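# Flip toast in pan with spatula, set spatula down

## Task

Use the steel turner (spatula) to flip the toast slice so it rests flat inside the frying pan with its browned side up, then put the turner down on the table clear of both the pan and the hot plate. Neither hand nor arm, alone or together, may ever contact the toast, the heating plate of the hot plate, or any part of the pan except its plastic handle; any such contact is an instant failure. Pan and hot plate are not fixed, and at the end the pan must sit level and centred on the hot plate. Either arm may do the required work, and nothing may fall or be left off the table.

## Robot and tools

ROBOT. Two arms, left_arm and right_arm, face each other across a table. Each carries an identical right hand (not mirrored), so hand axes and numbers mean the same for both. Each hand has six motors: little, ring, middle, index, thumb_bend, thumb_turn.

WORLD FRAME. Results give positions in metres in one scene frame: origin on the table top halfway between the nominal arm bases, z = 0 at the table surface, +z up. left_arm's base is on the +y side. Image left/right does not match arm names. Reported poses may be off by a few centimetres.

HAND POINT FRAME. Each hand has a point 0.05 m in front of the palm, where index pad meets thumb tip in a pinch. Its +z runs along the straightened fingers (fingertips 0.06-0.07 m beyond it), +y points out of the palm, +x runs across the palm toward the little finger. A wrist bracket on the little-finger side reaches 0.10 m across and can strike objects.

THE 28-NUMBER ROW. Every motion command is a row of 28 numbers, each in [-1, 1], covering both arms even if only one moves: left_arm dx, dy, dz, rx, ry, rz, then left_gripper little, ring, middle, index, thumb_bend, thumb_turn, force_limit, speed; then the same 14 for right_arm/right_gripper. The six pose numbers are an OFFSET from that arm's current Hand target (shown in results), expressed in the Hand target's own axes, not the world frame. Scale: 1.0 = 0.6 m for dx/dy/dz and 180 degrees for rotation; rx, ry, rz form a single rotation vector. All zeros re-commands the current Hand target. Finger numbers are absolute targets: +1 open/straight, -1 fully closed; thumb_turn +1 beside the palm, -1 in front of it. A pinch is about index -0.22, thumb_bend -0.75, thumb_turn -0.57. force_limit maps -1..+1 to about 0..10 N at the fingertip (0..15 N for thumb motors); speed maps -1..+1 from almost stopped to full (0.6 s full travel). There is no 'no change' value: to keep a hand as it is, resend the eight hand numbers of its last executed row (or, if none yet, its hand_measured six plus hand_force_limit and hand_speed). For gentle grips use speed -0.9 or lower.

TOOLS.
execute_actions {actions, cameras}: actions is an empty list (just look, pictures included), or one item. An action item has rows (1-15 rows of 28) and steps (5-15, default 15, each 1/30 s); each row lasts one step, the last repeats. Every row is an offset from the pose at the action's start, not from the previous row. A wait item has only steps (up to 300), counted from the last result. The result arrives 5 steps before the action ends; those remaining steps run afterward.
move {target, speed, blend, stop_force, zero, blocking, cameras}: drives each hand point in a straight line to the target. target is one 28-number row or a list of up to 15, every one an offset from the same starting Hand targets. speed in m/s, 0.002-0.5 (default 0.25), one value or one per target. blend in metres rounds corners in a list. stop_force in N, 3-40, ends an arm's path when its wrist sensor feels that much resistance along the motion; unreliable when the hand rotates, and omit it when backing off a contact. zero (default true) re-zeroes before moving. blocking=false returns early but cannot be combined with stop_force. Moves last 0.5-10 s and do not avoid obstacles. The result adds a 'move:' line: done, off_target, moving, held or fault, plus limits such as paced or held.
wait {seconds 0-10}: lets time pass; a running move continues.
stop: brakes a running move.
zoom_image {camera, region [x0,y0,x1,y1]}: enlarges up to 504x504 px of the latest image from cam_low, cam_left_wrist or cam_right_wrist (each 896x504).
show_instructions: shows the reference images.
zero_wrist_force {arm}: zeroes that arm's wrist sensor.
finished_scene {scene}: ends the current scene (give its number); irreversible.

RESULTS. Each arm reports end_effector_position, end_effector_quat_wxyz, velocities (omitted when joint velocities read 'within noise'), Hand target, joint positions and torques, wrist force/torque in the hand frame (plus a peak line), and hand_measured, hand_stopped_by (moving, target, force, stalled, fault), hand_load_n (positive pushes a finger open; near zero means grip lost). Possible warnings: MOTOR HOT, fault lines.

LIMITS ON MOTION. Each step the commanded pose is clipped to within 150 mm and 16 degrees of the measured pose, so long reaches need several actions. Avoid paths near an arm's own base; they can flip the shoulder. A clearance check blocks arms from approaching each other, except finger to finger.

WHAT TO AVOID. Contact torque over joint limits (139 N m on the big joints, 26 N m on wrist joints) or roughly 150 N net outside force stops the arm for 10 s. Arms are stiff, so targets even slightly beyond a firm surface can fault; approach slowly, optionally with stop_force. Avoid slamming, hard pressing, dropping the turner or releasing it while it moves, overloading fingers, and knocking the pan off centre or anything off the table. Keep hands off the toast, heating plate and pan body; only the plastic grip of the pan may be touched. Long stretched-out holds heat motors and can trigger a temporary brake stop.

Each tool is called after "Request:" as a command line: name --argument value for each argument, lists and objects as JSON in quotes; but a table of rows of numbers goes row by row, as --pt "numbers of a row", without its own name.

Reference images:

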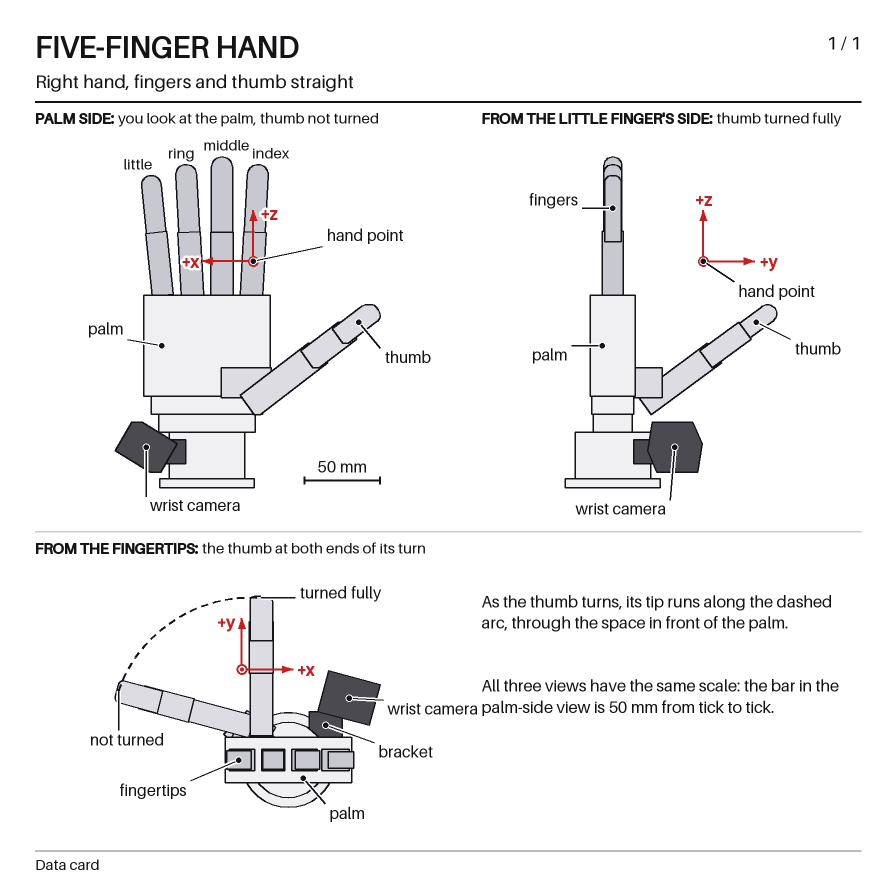

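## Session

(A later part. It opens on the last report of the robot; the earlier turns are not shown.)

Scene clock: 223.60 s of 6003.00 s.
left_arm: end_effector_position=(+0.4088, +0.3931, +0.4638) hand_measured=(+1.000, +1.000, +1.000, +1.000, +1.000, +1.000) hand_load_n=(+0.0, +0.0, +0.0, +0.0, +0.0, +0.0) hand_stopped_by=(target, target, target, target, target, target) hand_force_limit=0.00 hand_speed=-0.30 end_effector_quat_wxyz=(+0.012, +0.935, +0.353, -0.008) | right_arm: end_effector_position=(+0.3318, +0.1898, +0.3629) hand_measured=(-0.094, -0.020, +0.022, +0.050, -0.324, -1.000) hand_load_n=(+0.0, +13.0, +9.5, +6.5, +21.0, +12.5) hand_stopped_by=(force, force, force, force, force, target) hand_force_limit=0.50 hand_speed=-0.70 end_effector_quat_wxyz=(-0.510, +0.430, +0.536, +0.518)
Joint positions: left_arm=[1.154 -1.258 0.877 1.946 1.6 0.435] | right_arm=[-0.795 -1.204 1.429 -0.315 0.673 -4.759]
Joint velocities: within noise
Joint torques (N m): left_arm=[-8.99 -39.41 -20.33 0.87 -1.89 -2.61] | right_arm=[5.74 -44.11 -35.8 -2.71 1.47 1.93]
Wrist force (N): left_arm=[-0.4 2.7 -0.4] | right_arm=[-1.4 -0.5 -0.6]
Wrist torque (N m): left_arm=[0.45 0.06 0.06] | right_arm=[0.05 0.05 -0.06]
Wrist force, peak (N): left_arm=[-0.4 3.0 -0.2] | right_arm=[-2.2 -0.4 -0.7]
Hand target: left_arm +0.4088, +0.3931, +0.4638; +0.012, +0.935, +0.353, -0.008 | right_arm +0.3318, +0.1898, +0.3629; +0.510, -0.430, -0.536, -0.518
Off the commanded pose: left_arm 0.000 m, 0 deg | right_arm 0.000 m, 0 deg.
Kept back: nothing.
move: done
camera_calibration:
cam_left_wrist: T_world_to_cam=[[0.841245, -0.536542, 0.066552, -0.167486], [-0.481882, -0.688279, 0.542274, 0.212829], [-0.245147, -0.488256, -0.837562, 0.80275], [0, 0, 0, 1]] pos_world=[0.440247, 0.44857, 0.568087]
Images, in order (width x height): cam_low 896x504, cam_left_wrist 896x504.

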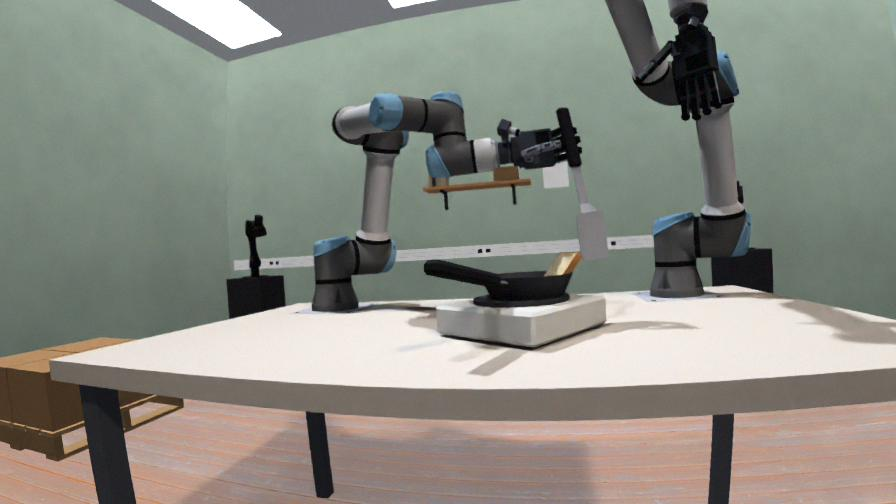

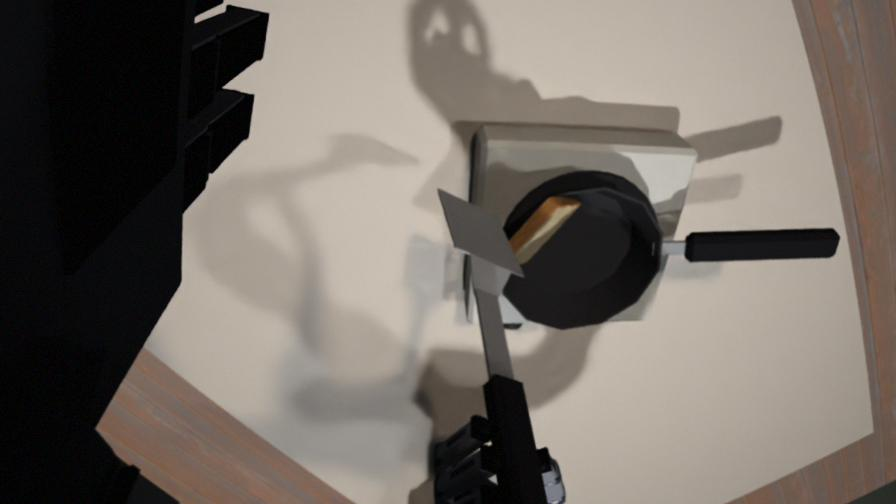

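Request:
move --pt "0 0 0 0 0 0 1 1 1 1 1 1 0 -0.3 -0.0033 0.0231 0.0103 0 0 0 -0.7 -0.7 -0.7 -0.7 -0.9 -1 0.5 -0.7" --pt "0 0 0 0 0 0 1 1 1 1 1 1 0 -0.3 -0.0018 0.0340 -0.0384 0 0 0 -0.7 -0.7 -0.7 -0.7 -0.9 -1 0.5 -0.7" --speed '[0.04,0.02]' --stop_force 3 --cameras '["cam_left_wrist","cam_low"]'

Request:
zoom_image --camera "cam_left_wrist" --region '[400, 140, 660, 360]'

Request:
zoom_image --camera "cam_low" --region '[400, 120, 640, 320]'

Scene clock: 228.57 s of 6003.00 s.
left_arm: end_effector_position=(+0.4088, +0.3931, +0.4638) hand_measured=(+1.000, +1.000, +1.000, +1.000, +1.000, +1.000) hand_load_n=(+0.0, +0.0, +0.0, +0.0, +0.0, +0.0) hand_stopped_by=(target, target, target, target, target, target) hand_force_limit=0.00 hand_speed=-0.30 end_effector_quat_wxyz=(+0.012, +0.935, +0.353, -0.008) | right_arm: end_effector_position=(+0.3545, +0.1689, +0.3629) hand_measured=(-0.094, -0.020, +0.022, +0.050, -0.324, -1.000) hand_load_n=(+0.0, +13.0, +9.5, +6.5, +21.0, +12.5) hand_stopped_by=(force, force, force, force, force, target) hand_force_limit=0.50 hand_speed=-0.70 end_effector_quat_wxyz=(-0.510, +0.430, +0.536, +0.518)
Joint positions: left_arm=[1.154 -1.258 0.877 1.946 1.6 0.435] | right_arm=[-0.852 -1.217 1.448 -0.327 0.617 -4.75]
Joint velocities: within noise
Joint torques (N m): left_arm=[-8.76 -39.65 -18.66 0.88 -1.76 -2.61] | right_arm=[6.29 -26.05 -36.43 -0.08 1.78 -0.89]
Wrist force (N): left_arm=[-0.2 2.5 -0.2] | right_arm=[-1.5 -0.6 -0.6]
Wrist torque (N m): left_arm=[0.41 0.03 0.06] | right_arm=[0.03 0.08 -0.07]
Wrist force, peak (N): left_arm=[-0.5 3.0 -0.2] | right_arm=[-1.7 -0.4 -0.9]
Hand target: left_arm +0.4088, +0.3931, +0.4638; +0.012, +0.935, +0.353, -0.008 | right_arm +0.3545, +0.1689, +0.3629; +0.510, -0.430, -0.536, -0.518
Off the commanded pose: left_arm 0.000 m, 0 deg | right_arm 0.000 m, 0 deg.
Kept back: nothing.
move: done
camera_calibration:
cam_left_wrist: T_world_to_cam=[[0.841245, -0.536542, 0.0665521, -0.167487], [-0.481882, -0.688279, 0.542274, 0.212829], [-0.245147, -0.488256, -0.837561, 0.80275], [0, 0, 0, 1]] pos_world=[0.440247, 0.44857, 0.568087]
Images, in order (width x height): cam_low 896x504, cam_left_wrist 896x504.

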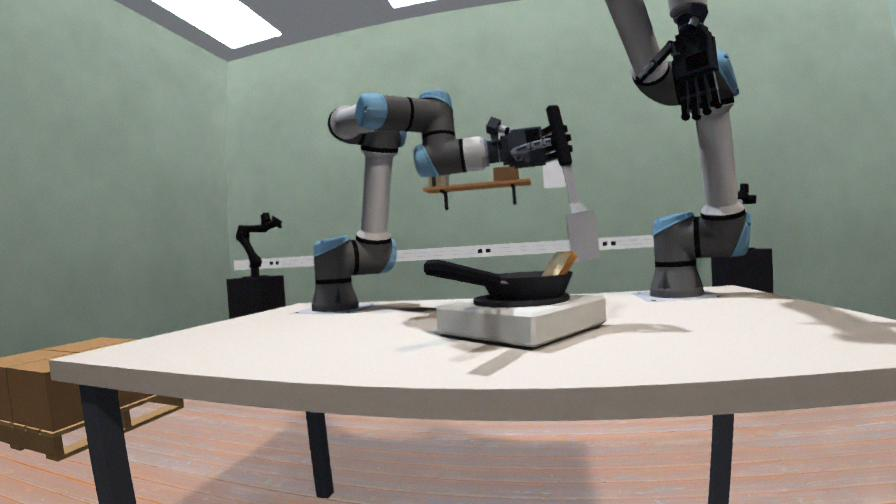

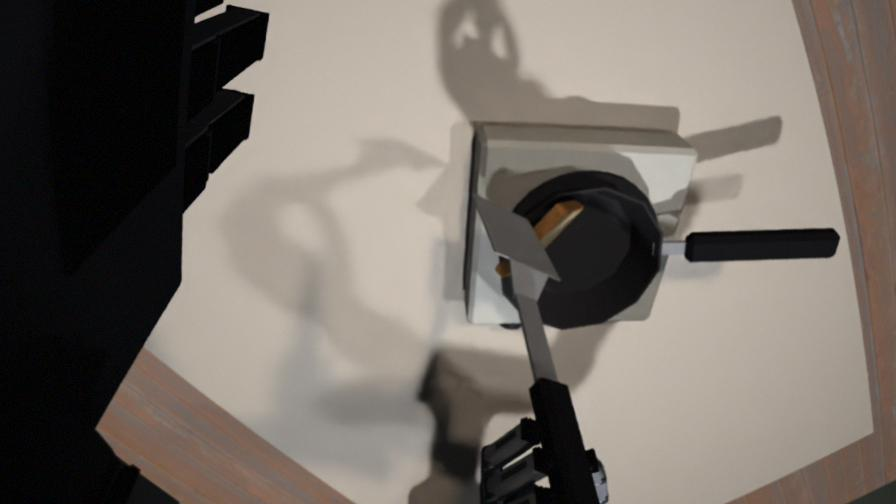

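Scaled by 1.938.

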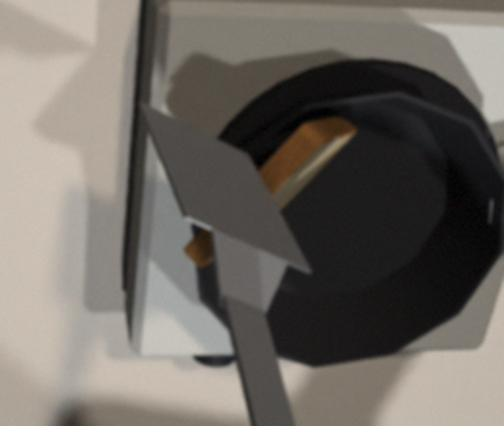

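Scaled by 2.100.

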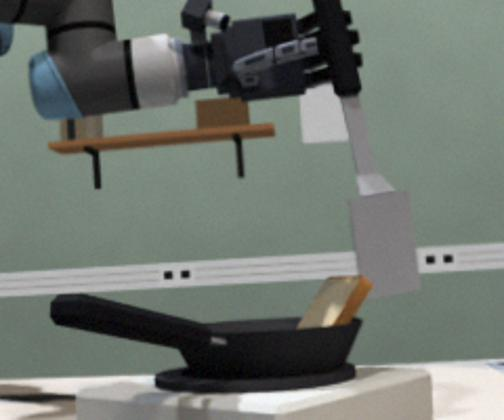

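Request:
move --target '[0,0,0,0,0,0,1,1,1,1,1,1,0,-0.3,0.0015,0.0109,-0.0487,0,0,0,-0.7,-0.7,-0.7,-0.7,-0.9,-1,0.5,-0.7]' --speed 0.02 --stop_force 3 --cameras '["cam_left_wrist","cam_low"]'

Request:
zoom_image --camera "cam_left_wrist" --region '[400, 140, 660, 360]'

Request:
zoom_image --camera "cam_low" --region '[400, 120, 640, 320]'

Scene clock: 231.37 s of 6003.00 s.
left_arm: end_effector_position=(+0.4088, +0.3931, +0.4638) hand_measured=(+1.000, +1.000, +1.000, +1.000, +1.000, +1.000) hand_load_n=(+0.0, +0.0, +0.0, +0.0, +0.0, +0.0) hand_stopped_by=(target, target, target, target, target, target) hand_force_limit=0.00 hand_speed=-0.30 end_effector_quat_wxyz=(+0.012, +0.935, +0.353, -0.008) | right_arm: end_effector_position=(+0.3638, +0.1405, +0.3629) hand_measured=(-0.094, -0.020, +0.022, +0.050, -0.324, -1.000) hand_load_n=(+0.0, +13.0, +9.0, +6.5, +21.0, +12.5) hand_stopped_by=(force, force, force, force, force, target) hand_force_limit=0.50 hand_speed=-0.70 end_effector_quat_wxyz=(-0.510, +0.430, +0.536, +0.518)
Joint positions: left_arm=[1.154 -1.258 0.877 1.946 1.6 0.435] | right_arm=[-0.905 -1.26 1.507 -0.351 0.564 -4.74]
Joint velocities: within noise
Joint torques (N m): left_arm=[-9.47 -39.61 -17.73 0.83 -1.79 -2.57] | right_arm=[6.01 -24.82 -36.59 -0.11 1.73 -1.82]
Wrist force (N): left_arm=[-0.5 3.0 -0.3] | right_arm=[-1.4 -0.7 -0.3]
Wrist torque (N m): left_arm=[0.49 0.08 0.06] | right_arm=[-0.01 0.04 -0.06]
Wrist force, peak (N): left_arm=[-0.5 3.0 -0.3] | right_arm=[-1.6 -0.6 -0.5]
Hand target: left_arm +0.4088, +0.3931, +0.4638; +0.012, +0.935, +0.353, -0.008 | right_arm +0.3638, +0.1405, +0.3629; +0.510, -0.430, -0.536, -0.518
Off the commanded pose: left_arm 0.000 m, 0 deg | right_arm 0.000 m, 0 deg.
Kept back: nothing.
move: done
camera_calibration:
cam_left_wrist: T_world_to_cam=[[0.841245, -0.536542, 0.0665523, -0.167487], [-0.481882, -0.688279, 0.542275, 0.212829], [-0.245147, -0.488256, -0.837561, 0.80275], [0, 0, 0, 1]] pos_world=[0.440247, 0.44857, 0.568087]
Images, in order (width x height): cam_low 896x504, cam_left_wrist 896x504.

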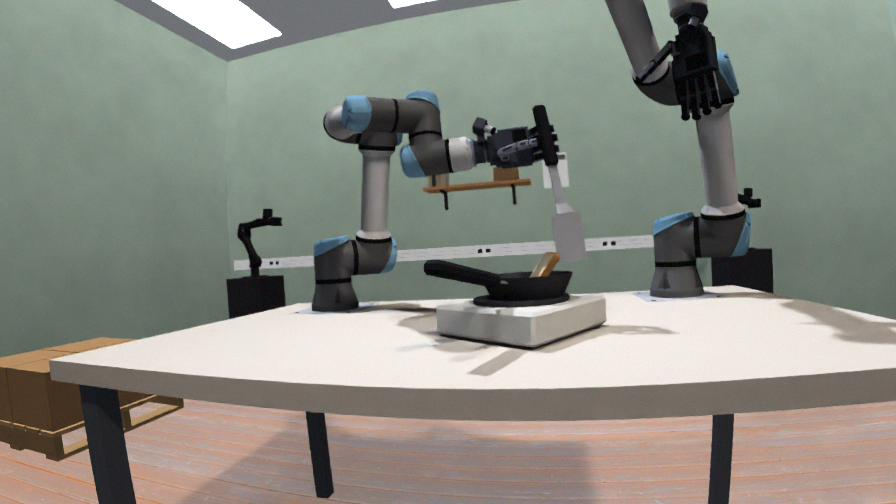

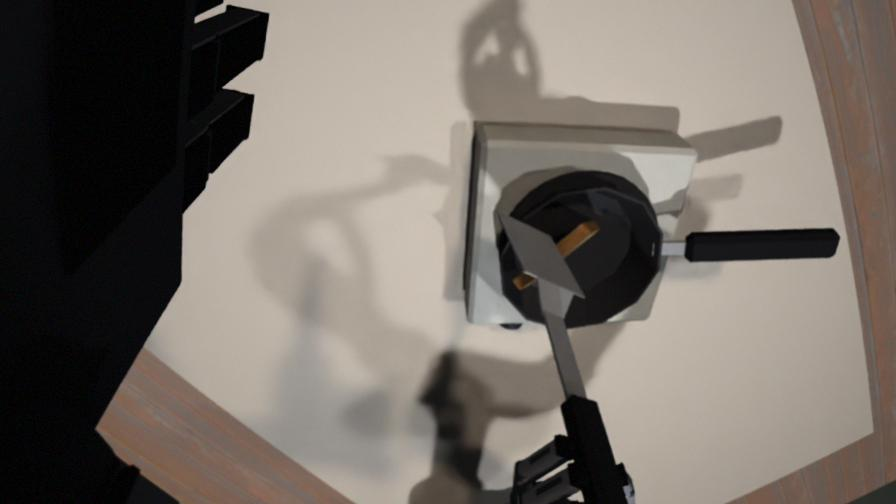

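Scaled by 1.938.

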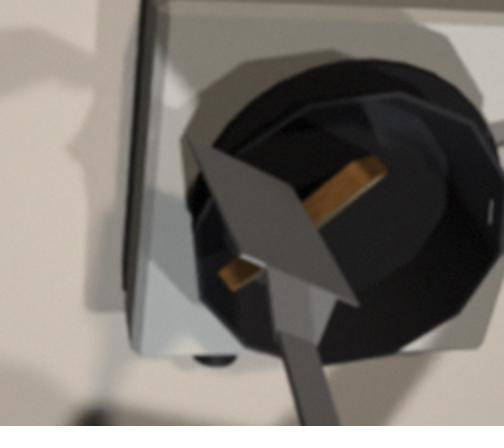

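Scaled by 2.100.

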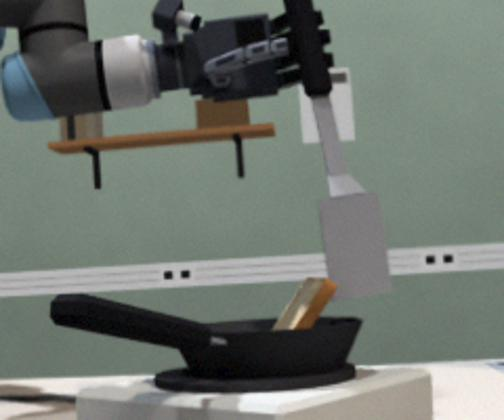

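Request:
move --pt "0 0 0 0 0 0 1 1 1 1 1 1 0 -0.3 0.0200 0.0036 -0.0035 0 0 0 -0.7 -0.7 -0.7 -0.7 -0.9 -1 0.5 -0.7" --pt "0 0 0 0 0 0 1 1 1 1 1 1 0 -0.3 0.0345 0.0110 -0.0303 0 0 0 -0.7 -0.7 -0.7 -0.7 -0.9 -1 0.5 -0.7" --speed 0.02 --stop_force 3 --cameras '["cam_left_wrist","cam_low"]'

Request:
zoom_image --camera "cam_left_wrist" --region '[400, 140, 660, 360]'

Request:
zoom_image --camera "cam_low" --region '[400, 120, 640, 320]'

Scene clock: 235.80 s of 6003.00 s.
left_arm: end_effector_position=(+0.4088, +0.3931, +0.4638) hand_measured=(+1.000, +1.000, +1.000, +1.000, +1.000, +1.000) hand_load_n=(+0.0, +0.0, +0.0, +0.0, +0.0, +0.0) hand_stopped_by=(target, target, target, target, target, target) hand_force_limit=0.00 hand_speed=-0.30 end_effector_quat_wxyz=(+0.012, +0.935, +0.353, -0.008) | right_arm: end_effector_position=(+0.3699, +0.1216, +0.3832) hand_measured=(-0.094, -0.020, +0.022, +0.050, -0.324, -1.000) hand_load_n=(+0.0, +13.0, +9.5, +6.5, +21.0, +12.5) hand_stopped_by=(force, force, force, force, force, target) hand_force_limit=0.50 hand_speed=-0.70 end_effector_quat_wxyz=(-0.510, +0.430, +0.536, +0.518)
Joint positions: left_arm=[1.154 -1.258 0.877 1.946 1.6 0.435] | right_arm=[-0.941 -1.299 1.504 -0.317 0.528 -4.733]
Joint velocities: within noise
Joint torques (N m): left_arm=[-8.72 -39.23 -16.68 0.9 -1.77 -2.5] | right_arm=[6.22 -23.26 -36.51 -2.96 1.78 -2.16]
Wrist force (N): left_arm=[-0.4 2.6 -0.1] | right_arm=[-1.4 -0.4 0.0]
Wrist torque (N m): left_arm=[0.42 0.06 0.06] | right_arm=[0.03 0.01 -0.04]
Wrist force, peak (N): left_arm=[-0.5 3.0 -0.4] | right_arm=[-1.6 -0.6 -0.5]
Hand target: left_arm +0.4088, +0.3931, +0.4638; +0.012, +0.935, +0.353, -0.008 | right_arm +0.3699, +0.1216, +0.3832; +0.510, -0.430, -0.536, -0.518
Off the commanded pose: left_arm 0.000 m, 0 deg | right_arm 0.000 m, 0 deg.
Kept back: nothing.
move: done
camera_calibration:
cam_left_wrist: T_world_to_cam=[[0.841245, -0.536542, 0.066552, -0.167487], [-0.481882, -0.688279, 0.542275, 0.212829], [-0.245147, -0.488256, -0.837561, 0.80275], [0, 0, 0, 1]] pos_world=[0.440247, 0.44857, 0.568087]
Images, in order (width x height): cam_low 896x504, cam_left_wrist 896x504.

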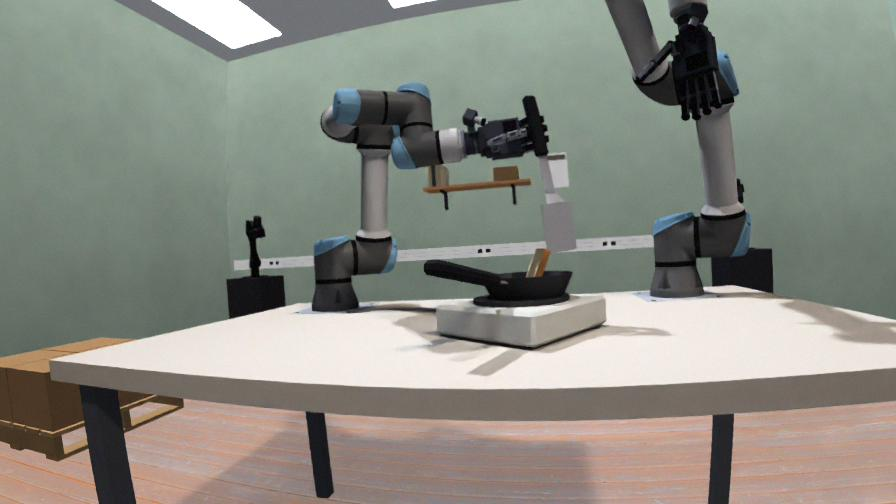

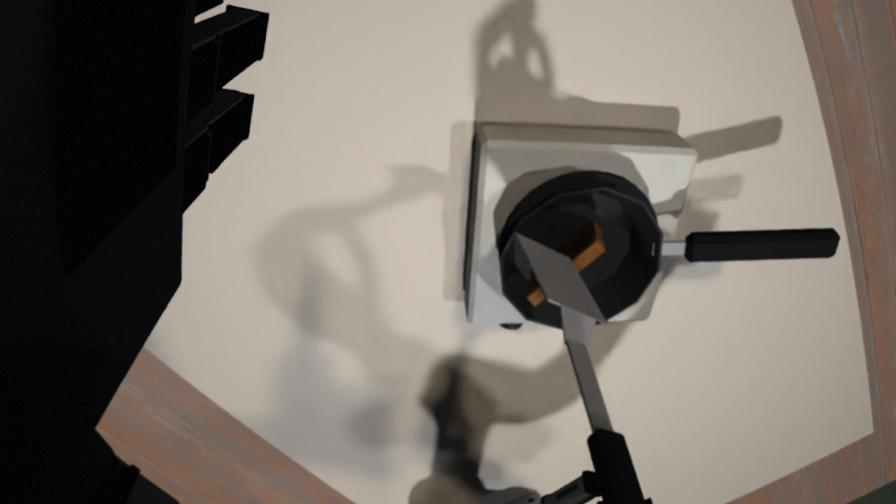

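Scaled by 1.938.

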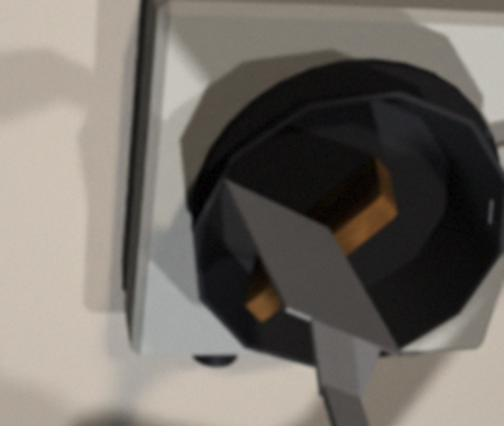

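Scaled by 2.100.

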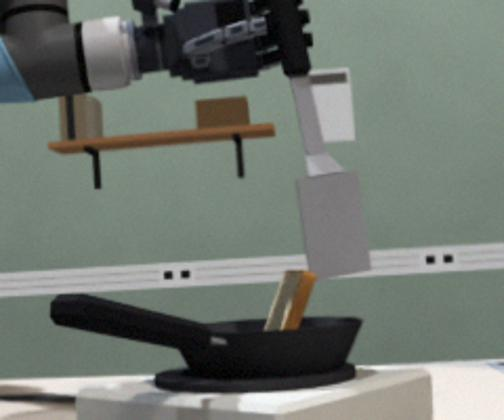

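Request:
move --target '[0,0,0,0,0,0,1,1,1,1,1,1,0,-0.3,0.0080,0.0116,-0.0483,0,0,0,-0.7,-0.7,-0.7,-0.7,-0.9,-1,0.5,-0.7]' --speed 0.02 --stop_force 3 --cameras '["cam_left_wrist","cam_low"]'

Request:
zoom_image --camera "cam_left_wrist" --region '[400, 140, 660, 360]'

Request:
zoom_image --camera "cam_low" --region '[400, 120, 640, 320]'

Scene clock: 238.70 s of 6003.00 s.
left_arm: end_effector_position=(+0.4088, +0.3931, +0.4638) hand_measured=(+1.000, +1.000, +1.000, +1.000, +1.000, +1.000) hand_load_n=(+0.0, +0.0, +0.0, +0.0, +0.0, +0.0) hand_stopped_by=(target, target, target, target, target, target) hand_force_limit=0.00 hand_speed=-0.30 end_effector_quat_wxyz=(+0.012, +0.935, +0.353, -0.008) | right_arm: end_effector_position=(+0.3792, +0.0932, +0.3871) hand_measured=(-0.094, -0.020, +0.022, +0.050, -0.324, -1.000) hand_load_n=(+0.5, +13.0, +9.5, +6.0, +21.0, +12.0) hand_stopped_by=(force, force, force, force, force, target) hand_force_limit=0.50 hand_speed=-0.70 end_effector_quat_wxyz=(-0.510, +0.430, +0.536, +0.518)
Joint positions: left_arm=[1.154 -1.258 0.877 1.946 1.6 0.435] | right_arm=[-0.999 -1.34 1.547 -0.33 0.471 -4.719]
Joint velocities: within noise
Joint torques (N m): left_arm=[-8.65 -38.92 -16.38 0.88 -1.75 -2.57] | right_arm=[6.88 -21.11 -35.83 -0.22 1.99 -2.05]
Wrist force (N): left_arm=[-0.3 2.7 -0.3] | right_arm=[-1.3 -0.3 -0.9]
Wrist torque (N m): left_arm=[0.44 0.04 0.07] | right_arm=[0.08 0.03 -0.05]
Wrist force, peak (N): left_arm=[-0.4 2.9 -0.2] | right_arm=[-1.3 -0.7 -0.9]
Hand target: left_arm +0.4088, +0.3931, +0.4638; +0.012, +0.935, +0.353, -0.008 | right_arm +0.3792, +0.0932, +0.3871; +0.510, -0.430, -0.536, -0.518
Off the commanded pose: left_arm 0.000 m, 0 deg | right_arm 0.000 m, 0 deg.
Kept back: nothing.
move: done
camera_calibration:
cam_left_wrist: T_world_to_cam=[[0.841245, -0.536542, 0.0665521, -0.167487], [-0.481882, -0.688279, 0.542275, 0.212829], [-0.245147, -0.488256, -0.837561, 0.80275], [0, 0, 0, 1]] pos_world=[0.440247, 0.44857, 0.568087]
Images, in order (width x height): cam_low 896x504, cam_left_wrist 896x504.

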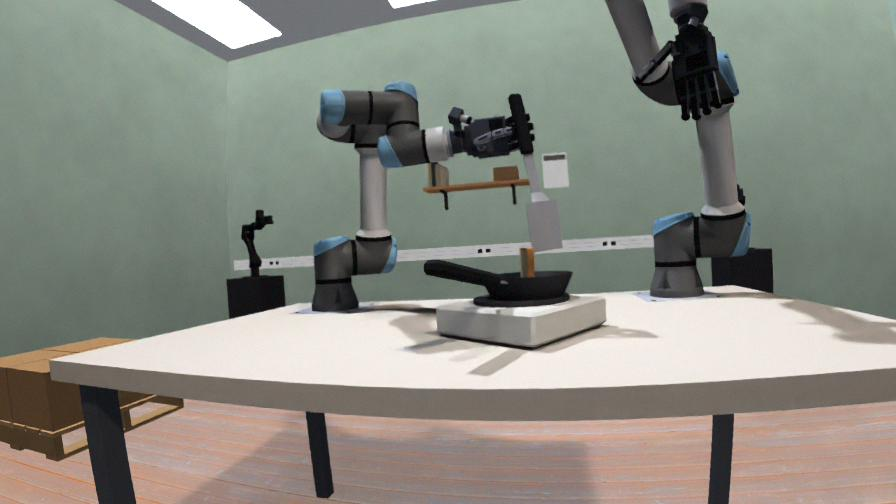

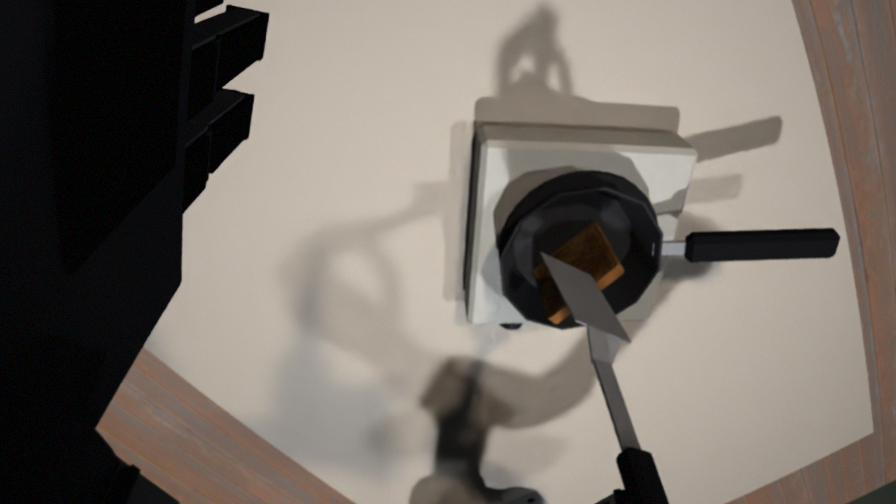

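Scaled by 1.938.

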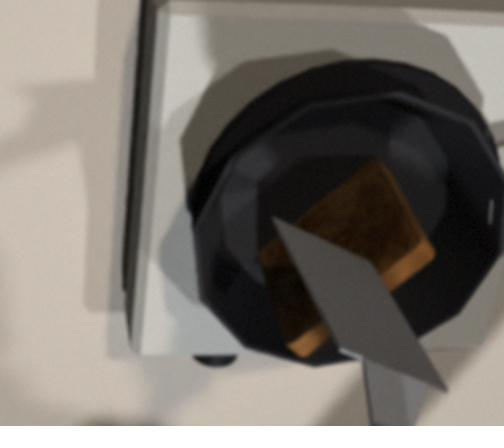

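Scaled by 2.100.

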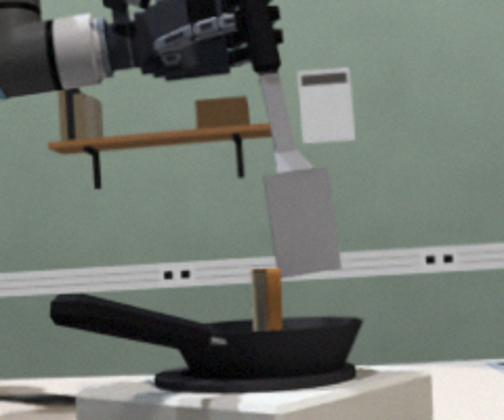

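Request:
move --target '[0,0,0,0,0,0,1,1,1,1,1,1,0,-0.3,0.0015,0.0109,-0.0487,0,0,0,-0.7,-0.7,-0.7,-0.7,-0.9,-1,0.5,-0.7]' --speed 0.02 --stop_force 3 --cameras '["cam_left_wrist","cam_low"]'

Request:
zoom_image --camera "cam_left_wrist" --region '[440, 140, 700, 360]'

Request:
zoom_image --camera "cam_low" --region '[400, 120, 640, 320]'

Scene clock: 241.53 s of 6003.00 s.
left_arm: end_effector_position=(+0.4088, +0.3931, +0.4638) hand_measured=(+1.000, +1.000, +1.000, +1.000, +1.000, +1.000) hand_load_n=(+0.0, +0.0, +0.0, +0.0, +0.0, +0.0) hand_stopped_by=(target, target, target, target, target, target) hand_force_limit=0.00 hand_speed=-0.30 end_effector_quat_wxyz=(+0.012, +0.935, +0.353, -0.008) | right_arm: end_effector_position=(+0.3885, +0.0647, +0.3871) hand_measured=(-0.094, -0.020, +0.022, +0.050, -0.324, -1.000) hand_load_n=(+0.5, +13.0, +9.0, +6.5, +21.0, +12.0) hand_stopped_by=(force, force, force, force, force, target) hand_force_limit=0.50 hand_speed=-0.70 end_effector_quat_wxyz=(-0.510, +0.430, +0.536, +0.518)
Joint positions: left_arm=[1.154 -1.258 0.877 1.946 1.6 0.435] | right_arm=[-1.059 -1.377 1.594 -0.356 0.411 -4.7]
Joint velocities: within noise
Joint torques (N m): left_arm=[-8.86 -38.85 -15.84 0.87 -1.76 -2.57] | right_arm=[6.12 -19.91 -36.72 0.04 1.9 -2.04]
Wrist force (N): left_arm=[-0.6 2.8 -0.3] | right_arm=[-1.5 -0.5 -0.7]
Wrist torque (N m): left_arm=[0.45 0.10 0.05] | right_arm=[0.06 0.06 -0.06]
Wrist force, peak (N): left_arm=[-0.3 3.0 -0.2] | right_arm=[-1.6 -0.4 -1.0]
Hand target: left_arm +0.4088, +0.3931, +0.4638; +0.012, +0.935, +0.353, -0.008 | right_arm +0.3885, +0.0647, +0.3871; +0.510, -0.430, -0.536, -0.518
Off the commanded pose: left_arm 0.000 m, 0 deg | right_arm 0.000 m, 0 deg.
Kept back: nothing.
move: done
camera_calibration:
cam_left_wrist: T_world_to_cam=[[0.841245, -0.536542, 0.0665522, -0.167487], [-0.481882, -0.688279, 0.542274, 0.212829], [-0.245147, -0.488256, -0.837561, 0.80275], [0, 0, 0, 1]] pos_world=[0.440247, 0.44857, 0.568087]
Images, in order (width x height): cam_low 896x504, cam_left_wrist 896x504.

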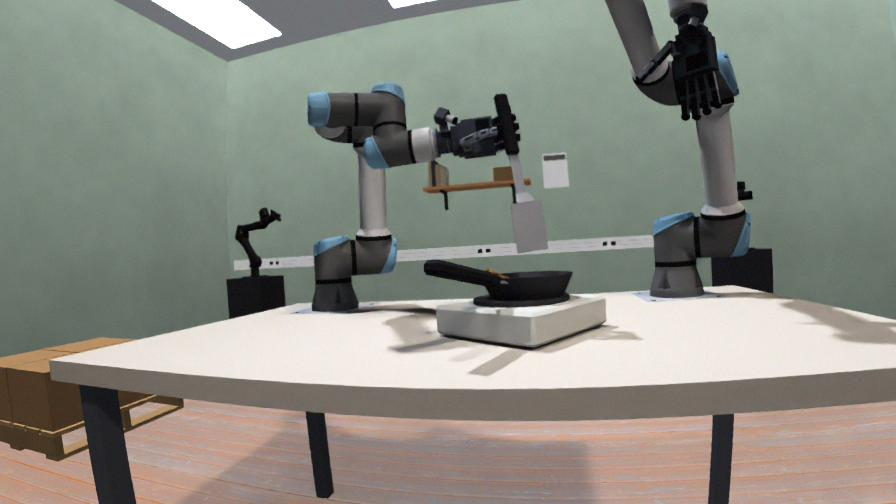

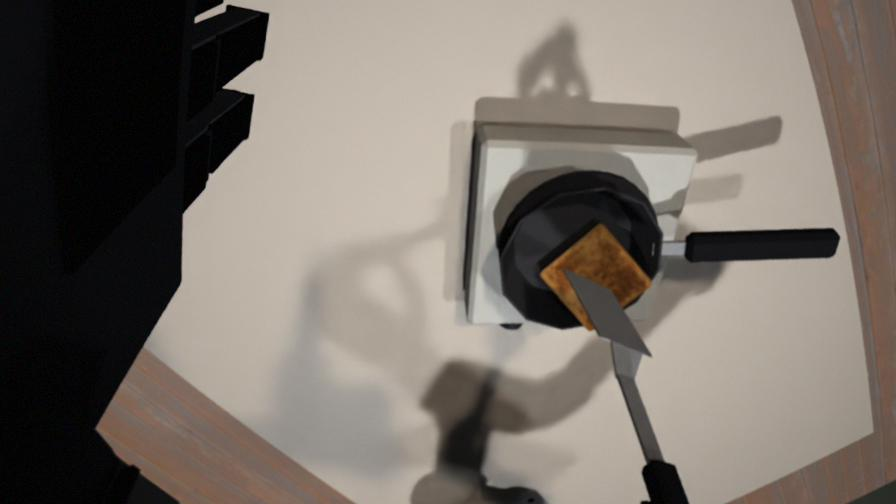

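Scaled by 1.938.

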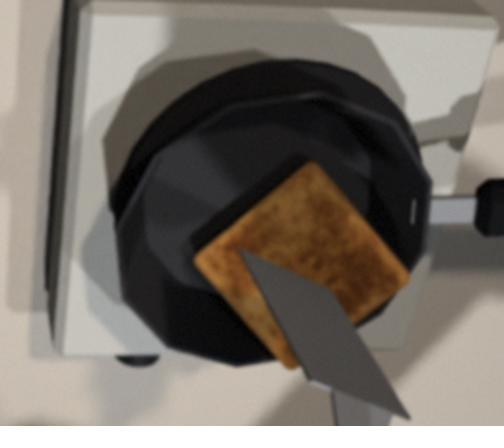

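Scaled by 2.100.

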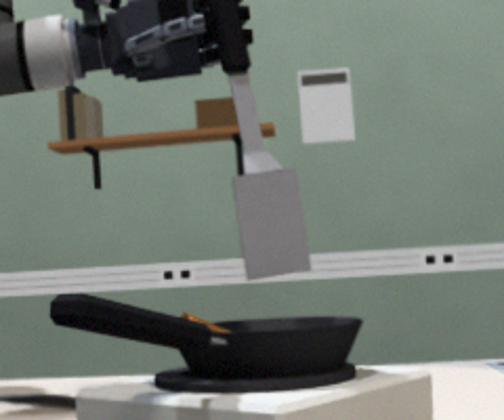

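Request:
move --pt "0 0 0 0 0 0 1 1 1 1 1 1 0 -0.3 -0.0331 -0.0205 -0.0859 0 0 0 -0.7 -0.7 -0.7 -0.7 -0.9 -1 0.5 -0.7" --pt "0 0 0 0 0 0 1 1 1 1 1 1 0 -0.3 -0.0827 -0.0263 -0.0887 0 0 0 -0.7 -0.7 -0.7 -0.7 -0.9 -1 0.5 -0.7" --speed '[0.06,0.02]' --stop_force 3 --cameras '["cam_left_wrist","cam_low"]'

Request:
zoom_image --camera "cam_left_wrist" --region '[440, 140, 700, 360]'

Request:
zoom_image --camera "cam_low" --region '[400, 120, 640, 320]'

Scene clock: 245.23 s of 6003.00 s.
left_arm: end_effector_position=(+0.4088, +0.3931, +0.4638) hand_measured=(+1.000, +1.000, +1.000, +1.000, +1.000, +1.000) hand_load_n=(+0.0, +0.0, +0.0, +0.0, +0.0, +0.0) hand_stopped_by=(target, target, target, target, target, target) hand_force_limit=0.00 hand_speed=-0.30 end_effector_quat_wxyz=(+0.012, +0.935, +0.353, -0.008) | right_arm: end_effector_position=(+0.3838, +0.0137, +0.3495) hand_measured=(-0.094, -0.020, +0.022, +0.050, -0.324, -1.000) hand_load_n=(+0.0, +11.0, +9.5, +8.0, +20.5, +13.5) hand_stopped_by=(force, force, force, force, force, target) hand_force_limit=0.50 hand_speed=-0.70 end_effector_quat_wxyz=(-0.510, +0.430, +0.536, +0.518)
Joint positions: left_arm=[1.154 -1.258 0.877 1.946 1.6 0.435] | right_arm=[-1.154 -1.452 1.783 -0.51 0.318 -4.658]
Joint velocities: within noise
Joint torques (N m): left_arm=[-8.24 -38.78 -14.98 0.9 -1.78 -2.58] | right_arm=[4.89 -32.11 -33.15 -2.37 1.01 -1.18]
Wrist force (N): left_arm=[-0.7 2.7 0.2] | right_arm=[1.0 -0.1 0.4]
Wrist torque (N m): left_arm=[0.41 0.09 0.04] | right_arm=[0.09 0.18 -0.08]
Wrist force, peak (N): left_arm=[-0.4 3.0 0.0] | right_arm=[-1.6 -0.6 -0.7]
Hand target: left_arm +0.4088, +0.3931, +0.4638; +0.012, +0.935, +0.353, -0.008 | right_arm +0.3838, +0.0137, +0.3495; +0.510, -0.430, -0.536, -0.518 (not the last commanded pose)
Off the commanded pose: left_arm 0.000 m, 0 deg | right_arm 0.016 m, 0 deg.
Kept back: nothing.
move: contact (right_arm); path passed 1 of 2 targets
camera_calibration:
cam_left_wrist: T_world_to_cam=[[0.841245, -0.536542, 0.0665523, -0.167487], [-0.481882, -0.688279, 0.542274, 0.212829], [-0.245147, -0.488256, -0.837562, 0.80275], [0, 0, 0, 1]] pos_world=[0.440247, 0.44857, 0.568087]
Images, in order (width x height): cam_low 896x504, cam_left_wrist 896x504.

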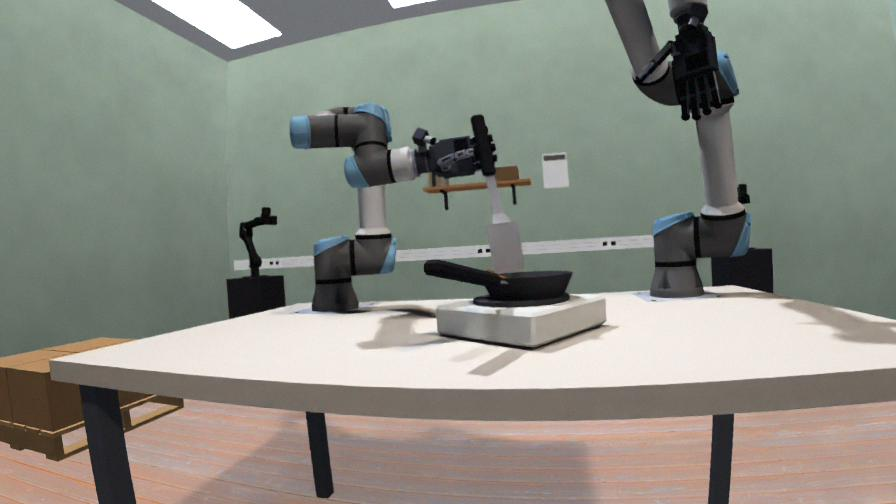

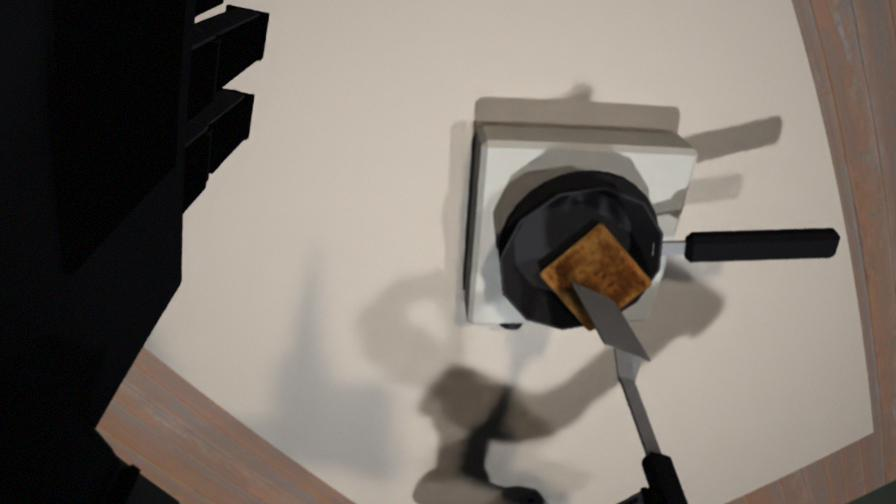

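Scaled by 1.938.

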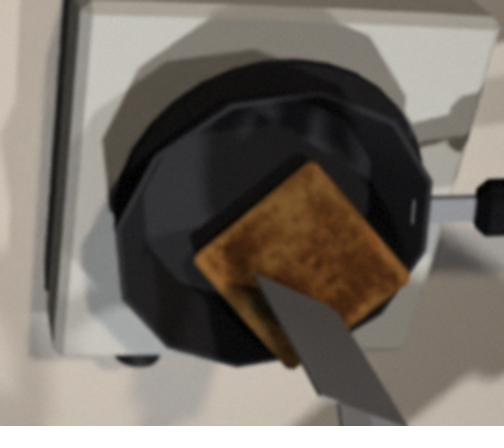

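Scaled by 2.100.

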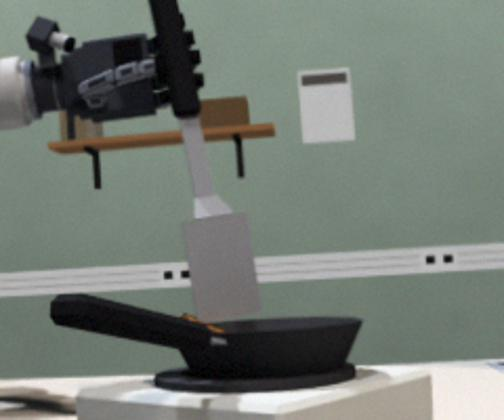

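Request:
move --target '[0,0,0,0,0,0,1,1,1,1,1,1,0,-0.3,-0.0083,-0.0101,0.0488,0,0,0,-0.7,-0.7,-0.7,-0.7,-0.9,-1,0.5,-0.7]' --speed 0.03 --stop_force 5 --cameras '["cam_left_wrist","cam_low"]'

Request:
zoom_image --camera "cam_left_wrist" --region '[440, 140, 700, 360]'

Request:
zoom_image --camera "cam_low" --region '[400, 120, 640, 320]'

Scene clock: 247.53 s of 6003.00 s.
left_arm: end_effector_position=(+0.4088, +0.3931, +0.4638) hand_measured=(+1.000, +1.000, +1.000, +1.000, +1.000, +1.000) hand_load_n=(+0.5, +0.0, +0.0, +0.0, +0.0, +0.0) hand_stopped_by=(target, target, target, target, target, target) hand_force_limit=0.00 hand_speed=-0.30 end_effector_quat_wxyz=(+0.012, +0.935, +0.353, -0.008) | right_arm: end_effector_position=(+0.3754, +0.0425, +0.3455) hand_measured=(-0.094, -0.020, +0.022, +0.050, -0.324, -1.000) hand_load_n=(+0.5, +12.5, +9.5, +6.5, +21.0, +12.5) hand_stopped_by=(force, force, force, force, force, target) hand_force_limit=0.50 hand_speed=-0.70 end_effector_quat_wxyz=(-0.510, +0.430, +0.536, +0.518)
Joint positions: left_arm=[1.154 -1.258 0.877 1.946 1.6 0.435] | right_arm=[-1.087 -1.412 1.746 -0.484 0.383 -4.69]
Joint velocities: within noise
Joint torques (N m): left_arm=[-8.27 -38.54 -14.44 0.97 -1.86 -2.55] | right_arm=[-5.87 -34.15 -8.11 -2.96 -1.38 2]
Wrist force (N): left_arm=[-0.3 2.7 -0.1] | right_arm=[-1.2 -0.6 -0.3]
Wrist torque (N m): left_arm=[0.43 0.05 0.06] | right_arm=[0.04 -0.01 -0.04]
Wrist force, peak (N): left_arm=[-0.4 3.0 0.0] | right_arm=[-1.4 -0.6 -0.6]
Hand target: left_arm +0.4088, +0.3931, +0.4638; +0.012, +0.935, +0.353, -0.008 | right_arm +0.3754, +0.0425, +0.3455; +0.510, -0.430, -0.536, -0.518
Off the commanded pose: left_arm 0.000 m, 0 deg | right_arm 0.000 m, 0 deg.
Kept back: nothing.
move: done
camera_calibration:
cam_left_wrist: T_world_to_cam=[[0.841245, -0.536542, 0.066552, -0.167487], [-0.481882, -0.688279, 0.542274, 0.212829], [-0.245147, -0.488256, -0.837562, 0.80275], [0, 0, 0, 1]] pos_world=[0.440247, 0.44857, 0.568087]
Images, in order (width x height): cam_low 896x504, cam_left_wrist 896x504.

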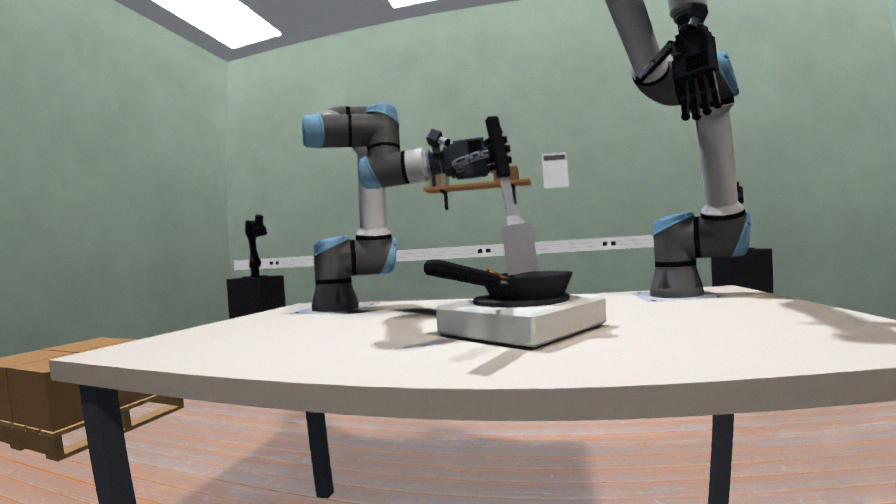

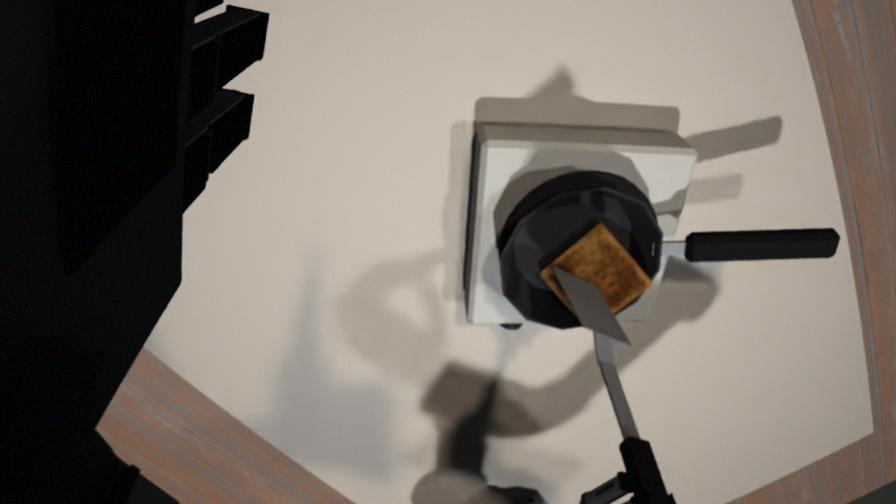

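Scaled by 1.938.

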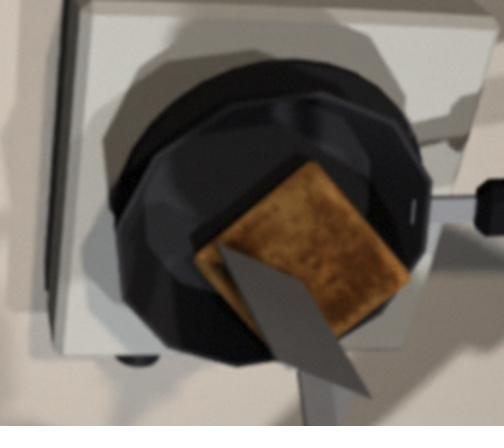

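Scaled by 2.100.

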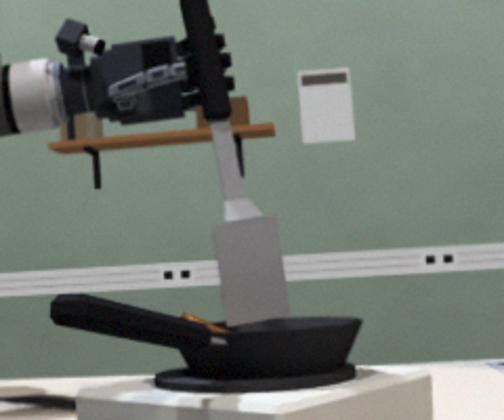

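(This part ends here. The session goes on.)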